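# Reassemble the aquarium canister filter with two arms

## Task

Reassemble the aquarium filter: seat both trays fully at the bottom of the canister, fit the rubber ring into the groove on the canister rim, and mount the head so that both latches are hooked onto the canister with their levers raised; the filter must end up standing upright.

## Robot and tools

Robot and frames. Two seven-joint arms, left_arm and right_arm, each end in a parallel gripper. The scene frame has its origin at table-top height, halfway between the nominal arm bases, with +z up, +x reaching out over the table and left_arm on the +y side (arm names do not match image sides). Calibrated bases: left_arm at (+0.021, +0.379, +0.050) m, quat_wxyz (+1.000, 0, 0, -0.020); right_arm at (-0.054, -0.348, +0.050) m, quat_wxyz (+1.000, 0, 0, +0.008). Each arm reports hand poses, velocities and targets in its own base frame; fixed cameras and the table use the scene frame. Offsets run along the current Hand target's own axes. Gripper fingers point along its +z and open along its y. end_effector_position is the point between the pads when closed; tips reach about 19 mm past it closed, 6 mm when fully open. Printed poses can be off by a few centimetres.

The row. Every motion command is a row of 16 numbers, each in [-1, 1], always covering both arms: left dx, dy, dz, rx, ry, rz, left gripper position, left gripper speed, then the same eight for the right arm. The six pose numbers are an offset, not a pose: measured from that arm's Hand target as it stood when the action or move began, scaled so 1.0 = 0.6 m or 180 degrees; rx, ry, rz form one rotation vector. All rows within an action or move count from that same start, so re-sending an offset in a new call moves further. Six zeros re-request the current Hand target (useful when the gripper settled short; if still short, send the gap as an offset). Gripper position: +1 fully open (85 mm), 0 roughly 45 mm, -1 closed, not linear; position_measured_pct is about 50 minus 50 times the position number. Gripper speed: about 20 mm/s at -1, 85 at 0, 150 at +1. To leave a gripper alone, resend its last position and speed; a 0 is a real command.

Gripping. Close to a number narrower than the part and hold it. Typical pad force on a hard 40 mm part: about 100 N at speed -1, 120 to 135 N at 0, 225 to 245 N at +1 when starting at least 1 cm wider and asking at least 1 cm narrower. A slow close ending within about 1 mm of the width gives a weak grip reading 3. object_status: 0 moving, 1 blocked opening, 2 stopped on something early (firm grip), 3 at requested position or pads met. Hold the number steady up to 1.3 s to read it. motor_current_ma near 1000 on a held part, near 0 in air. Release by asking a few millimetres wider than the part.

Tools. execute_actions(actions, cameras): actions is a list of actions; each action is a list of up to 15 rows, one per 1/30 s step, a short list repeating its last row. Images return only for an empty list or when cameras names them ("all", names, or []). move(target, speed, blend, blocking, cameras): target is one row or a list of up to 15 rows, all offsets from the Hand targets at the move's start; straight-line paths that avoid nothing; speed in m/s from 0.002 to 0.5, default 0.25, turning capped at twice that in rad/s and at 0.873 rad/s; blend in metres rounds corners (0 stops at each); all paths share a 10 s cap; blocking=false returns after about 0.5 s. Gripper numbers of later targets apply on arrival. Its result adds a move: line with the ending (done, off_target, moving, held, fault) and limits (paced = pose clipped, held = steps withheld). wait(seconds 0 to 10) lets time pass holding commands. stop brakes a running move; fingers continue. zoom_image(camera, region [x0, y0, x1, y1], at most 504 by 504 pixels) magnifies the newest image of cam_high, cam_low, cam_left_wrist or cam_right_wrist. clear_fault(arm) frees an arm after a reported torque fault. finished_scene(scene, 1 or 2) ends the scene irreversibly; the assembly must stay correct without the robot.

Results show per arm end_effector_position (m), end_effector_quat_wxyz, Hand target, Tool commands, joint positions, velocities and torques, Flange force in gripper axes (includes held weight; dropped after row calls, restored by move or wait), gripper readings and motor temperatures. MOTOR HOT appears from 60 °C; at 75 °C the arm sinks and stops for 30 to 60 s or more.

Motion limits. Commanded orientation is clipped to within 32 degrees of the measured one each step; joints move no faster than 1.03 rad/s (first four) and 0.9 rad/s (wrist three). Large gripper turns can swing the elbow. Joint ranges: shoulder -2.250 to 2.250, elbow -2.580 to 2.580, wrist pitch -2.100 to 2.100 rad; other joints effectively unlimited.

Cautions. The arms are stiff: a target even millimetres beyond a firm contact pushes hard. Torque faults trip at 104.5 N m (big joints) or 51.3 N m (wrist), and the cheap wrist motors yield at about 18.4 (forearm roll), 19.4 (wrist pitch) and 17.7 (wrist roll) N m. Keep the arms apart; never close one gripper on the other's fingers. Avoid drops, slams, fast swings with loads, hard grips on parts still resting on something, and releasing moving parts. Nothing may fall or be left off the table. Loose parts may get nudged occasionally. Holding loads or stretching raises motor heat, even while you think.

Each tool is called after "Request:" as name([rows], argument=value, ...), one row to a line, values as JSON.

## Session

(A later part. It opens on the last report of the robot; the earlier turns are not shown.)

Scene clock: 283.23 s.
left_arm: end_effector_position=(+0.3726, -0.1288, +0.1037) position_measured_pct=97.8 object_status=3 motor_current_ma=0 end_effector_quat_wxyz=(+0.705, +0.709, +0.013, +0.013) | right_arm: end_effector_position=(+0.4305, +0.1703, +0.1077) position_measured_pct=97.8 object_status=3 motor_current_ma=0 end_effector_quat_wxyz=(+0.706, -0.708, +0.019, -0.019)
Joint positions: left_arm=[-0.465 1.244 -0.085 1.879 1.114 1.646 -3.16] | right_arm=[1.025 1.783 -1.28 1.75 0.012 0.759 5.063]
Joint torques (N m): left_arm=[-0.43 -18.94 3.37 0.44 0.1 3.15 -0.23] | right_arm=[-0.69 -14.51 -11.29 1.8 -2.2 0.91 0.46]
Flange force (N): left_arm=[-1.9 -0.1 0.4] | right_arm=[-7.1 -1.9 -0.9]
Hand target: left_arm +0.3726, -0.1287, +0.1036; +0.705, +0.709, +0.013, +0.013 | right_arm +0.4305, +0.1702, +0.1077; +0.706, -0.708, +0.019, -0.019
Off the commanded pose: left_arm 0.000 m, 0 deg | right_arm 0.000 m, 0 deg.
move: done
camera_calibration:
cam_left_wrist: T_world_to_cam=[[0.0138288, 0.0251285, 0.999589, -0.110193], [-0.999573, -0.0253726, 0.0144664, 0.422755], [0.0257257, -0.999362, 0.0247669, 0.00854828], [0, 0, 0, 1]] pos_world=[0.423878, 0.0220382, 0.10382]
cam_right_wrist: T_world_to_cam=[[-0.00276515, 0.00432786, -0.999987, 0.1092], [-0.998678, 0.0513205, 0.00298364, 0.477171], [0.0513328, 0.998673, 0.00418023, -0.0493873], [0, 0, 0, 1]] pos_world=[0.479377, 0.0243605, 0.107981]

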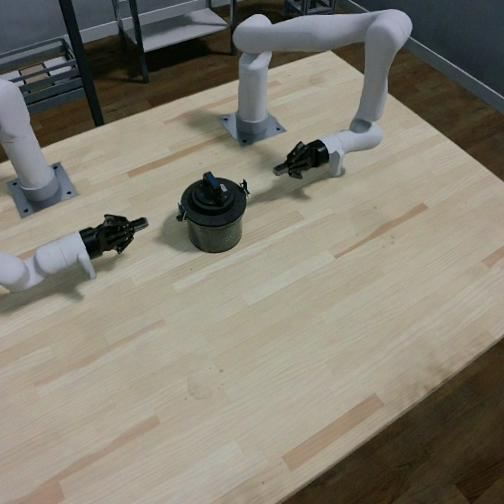

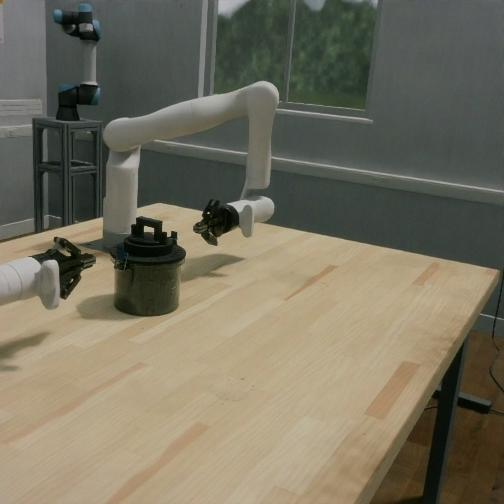

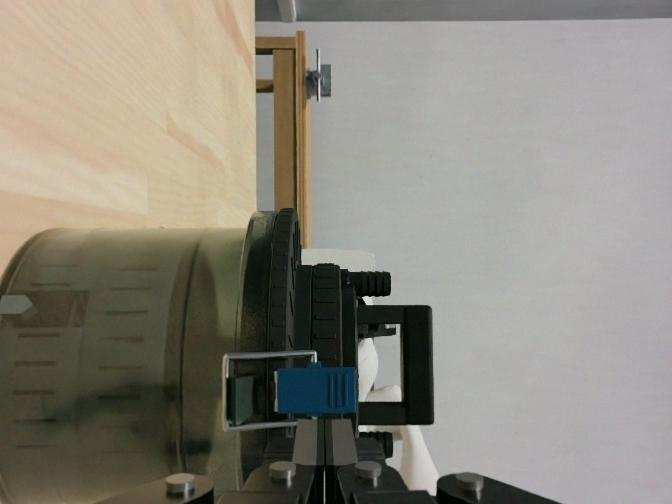

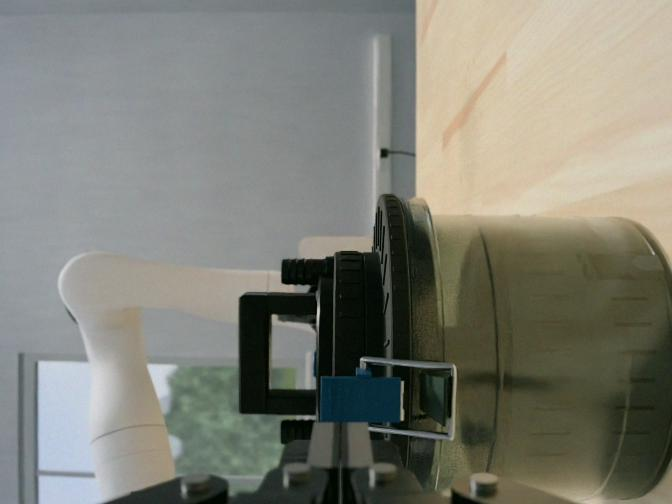

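Request:
zoom_image(camera="cam_low", region=[108, 240, 138, 275])

Request:
zoom_image(camera="cam_high", region=[170, 195, 200, 225])

Request:
zoom_image(camera="cam_high", region=[232, 172, 262, 202])

Request:
zoom_image(camera="cam_right_wrist", region=[350, 340, 470, 450])

Request:
zoom_image(camera="cam_left_wrist", region=[210, 340, 330, 450])

Scaled by 14.400.

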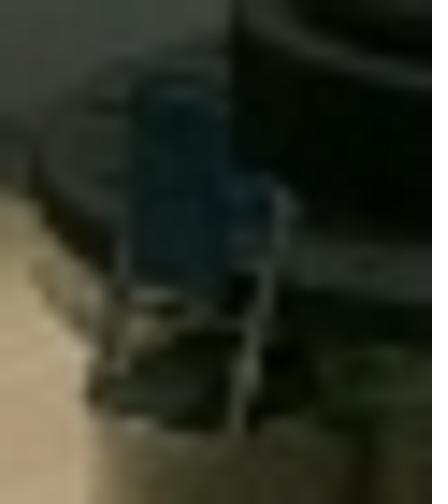

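Scaled by 16.800.

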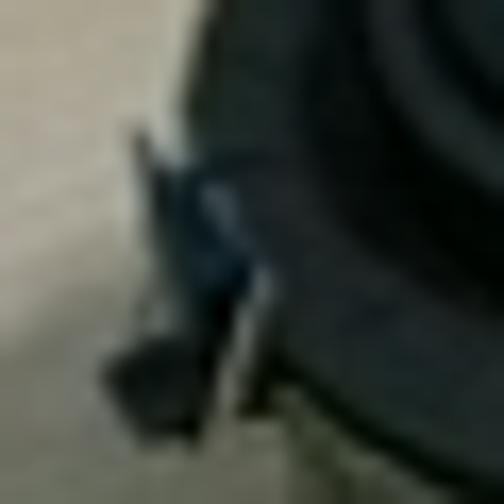

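Scaled by 16.800.

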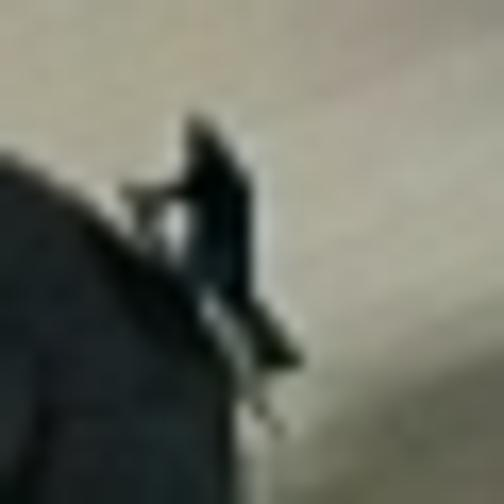

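Scaled by 4.200.

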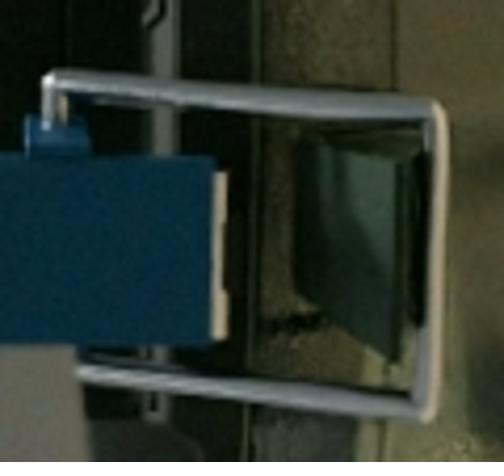

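Scaled by 4.200.

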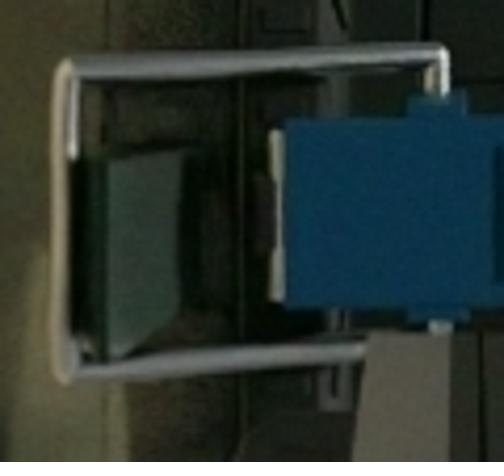

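Request:
finished_scene(scene=2)

The scene is finished: the task was done.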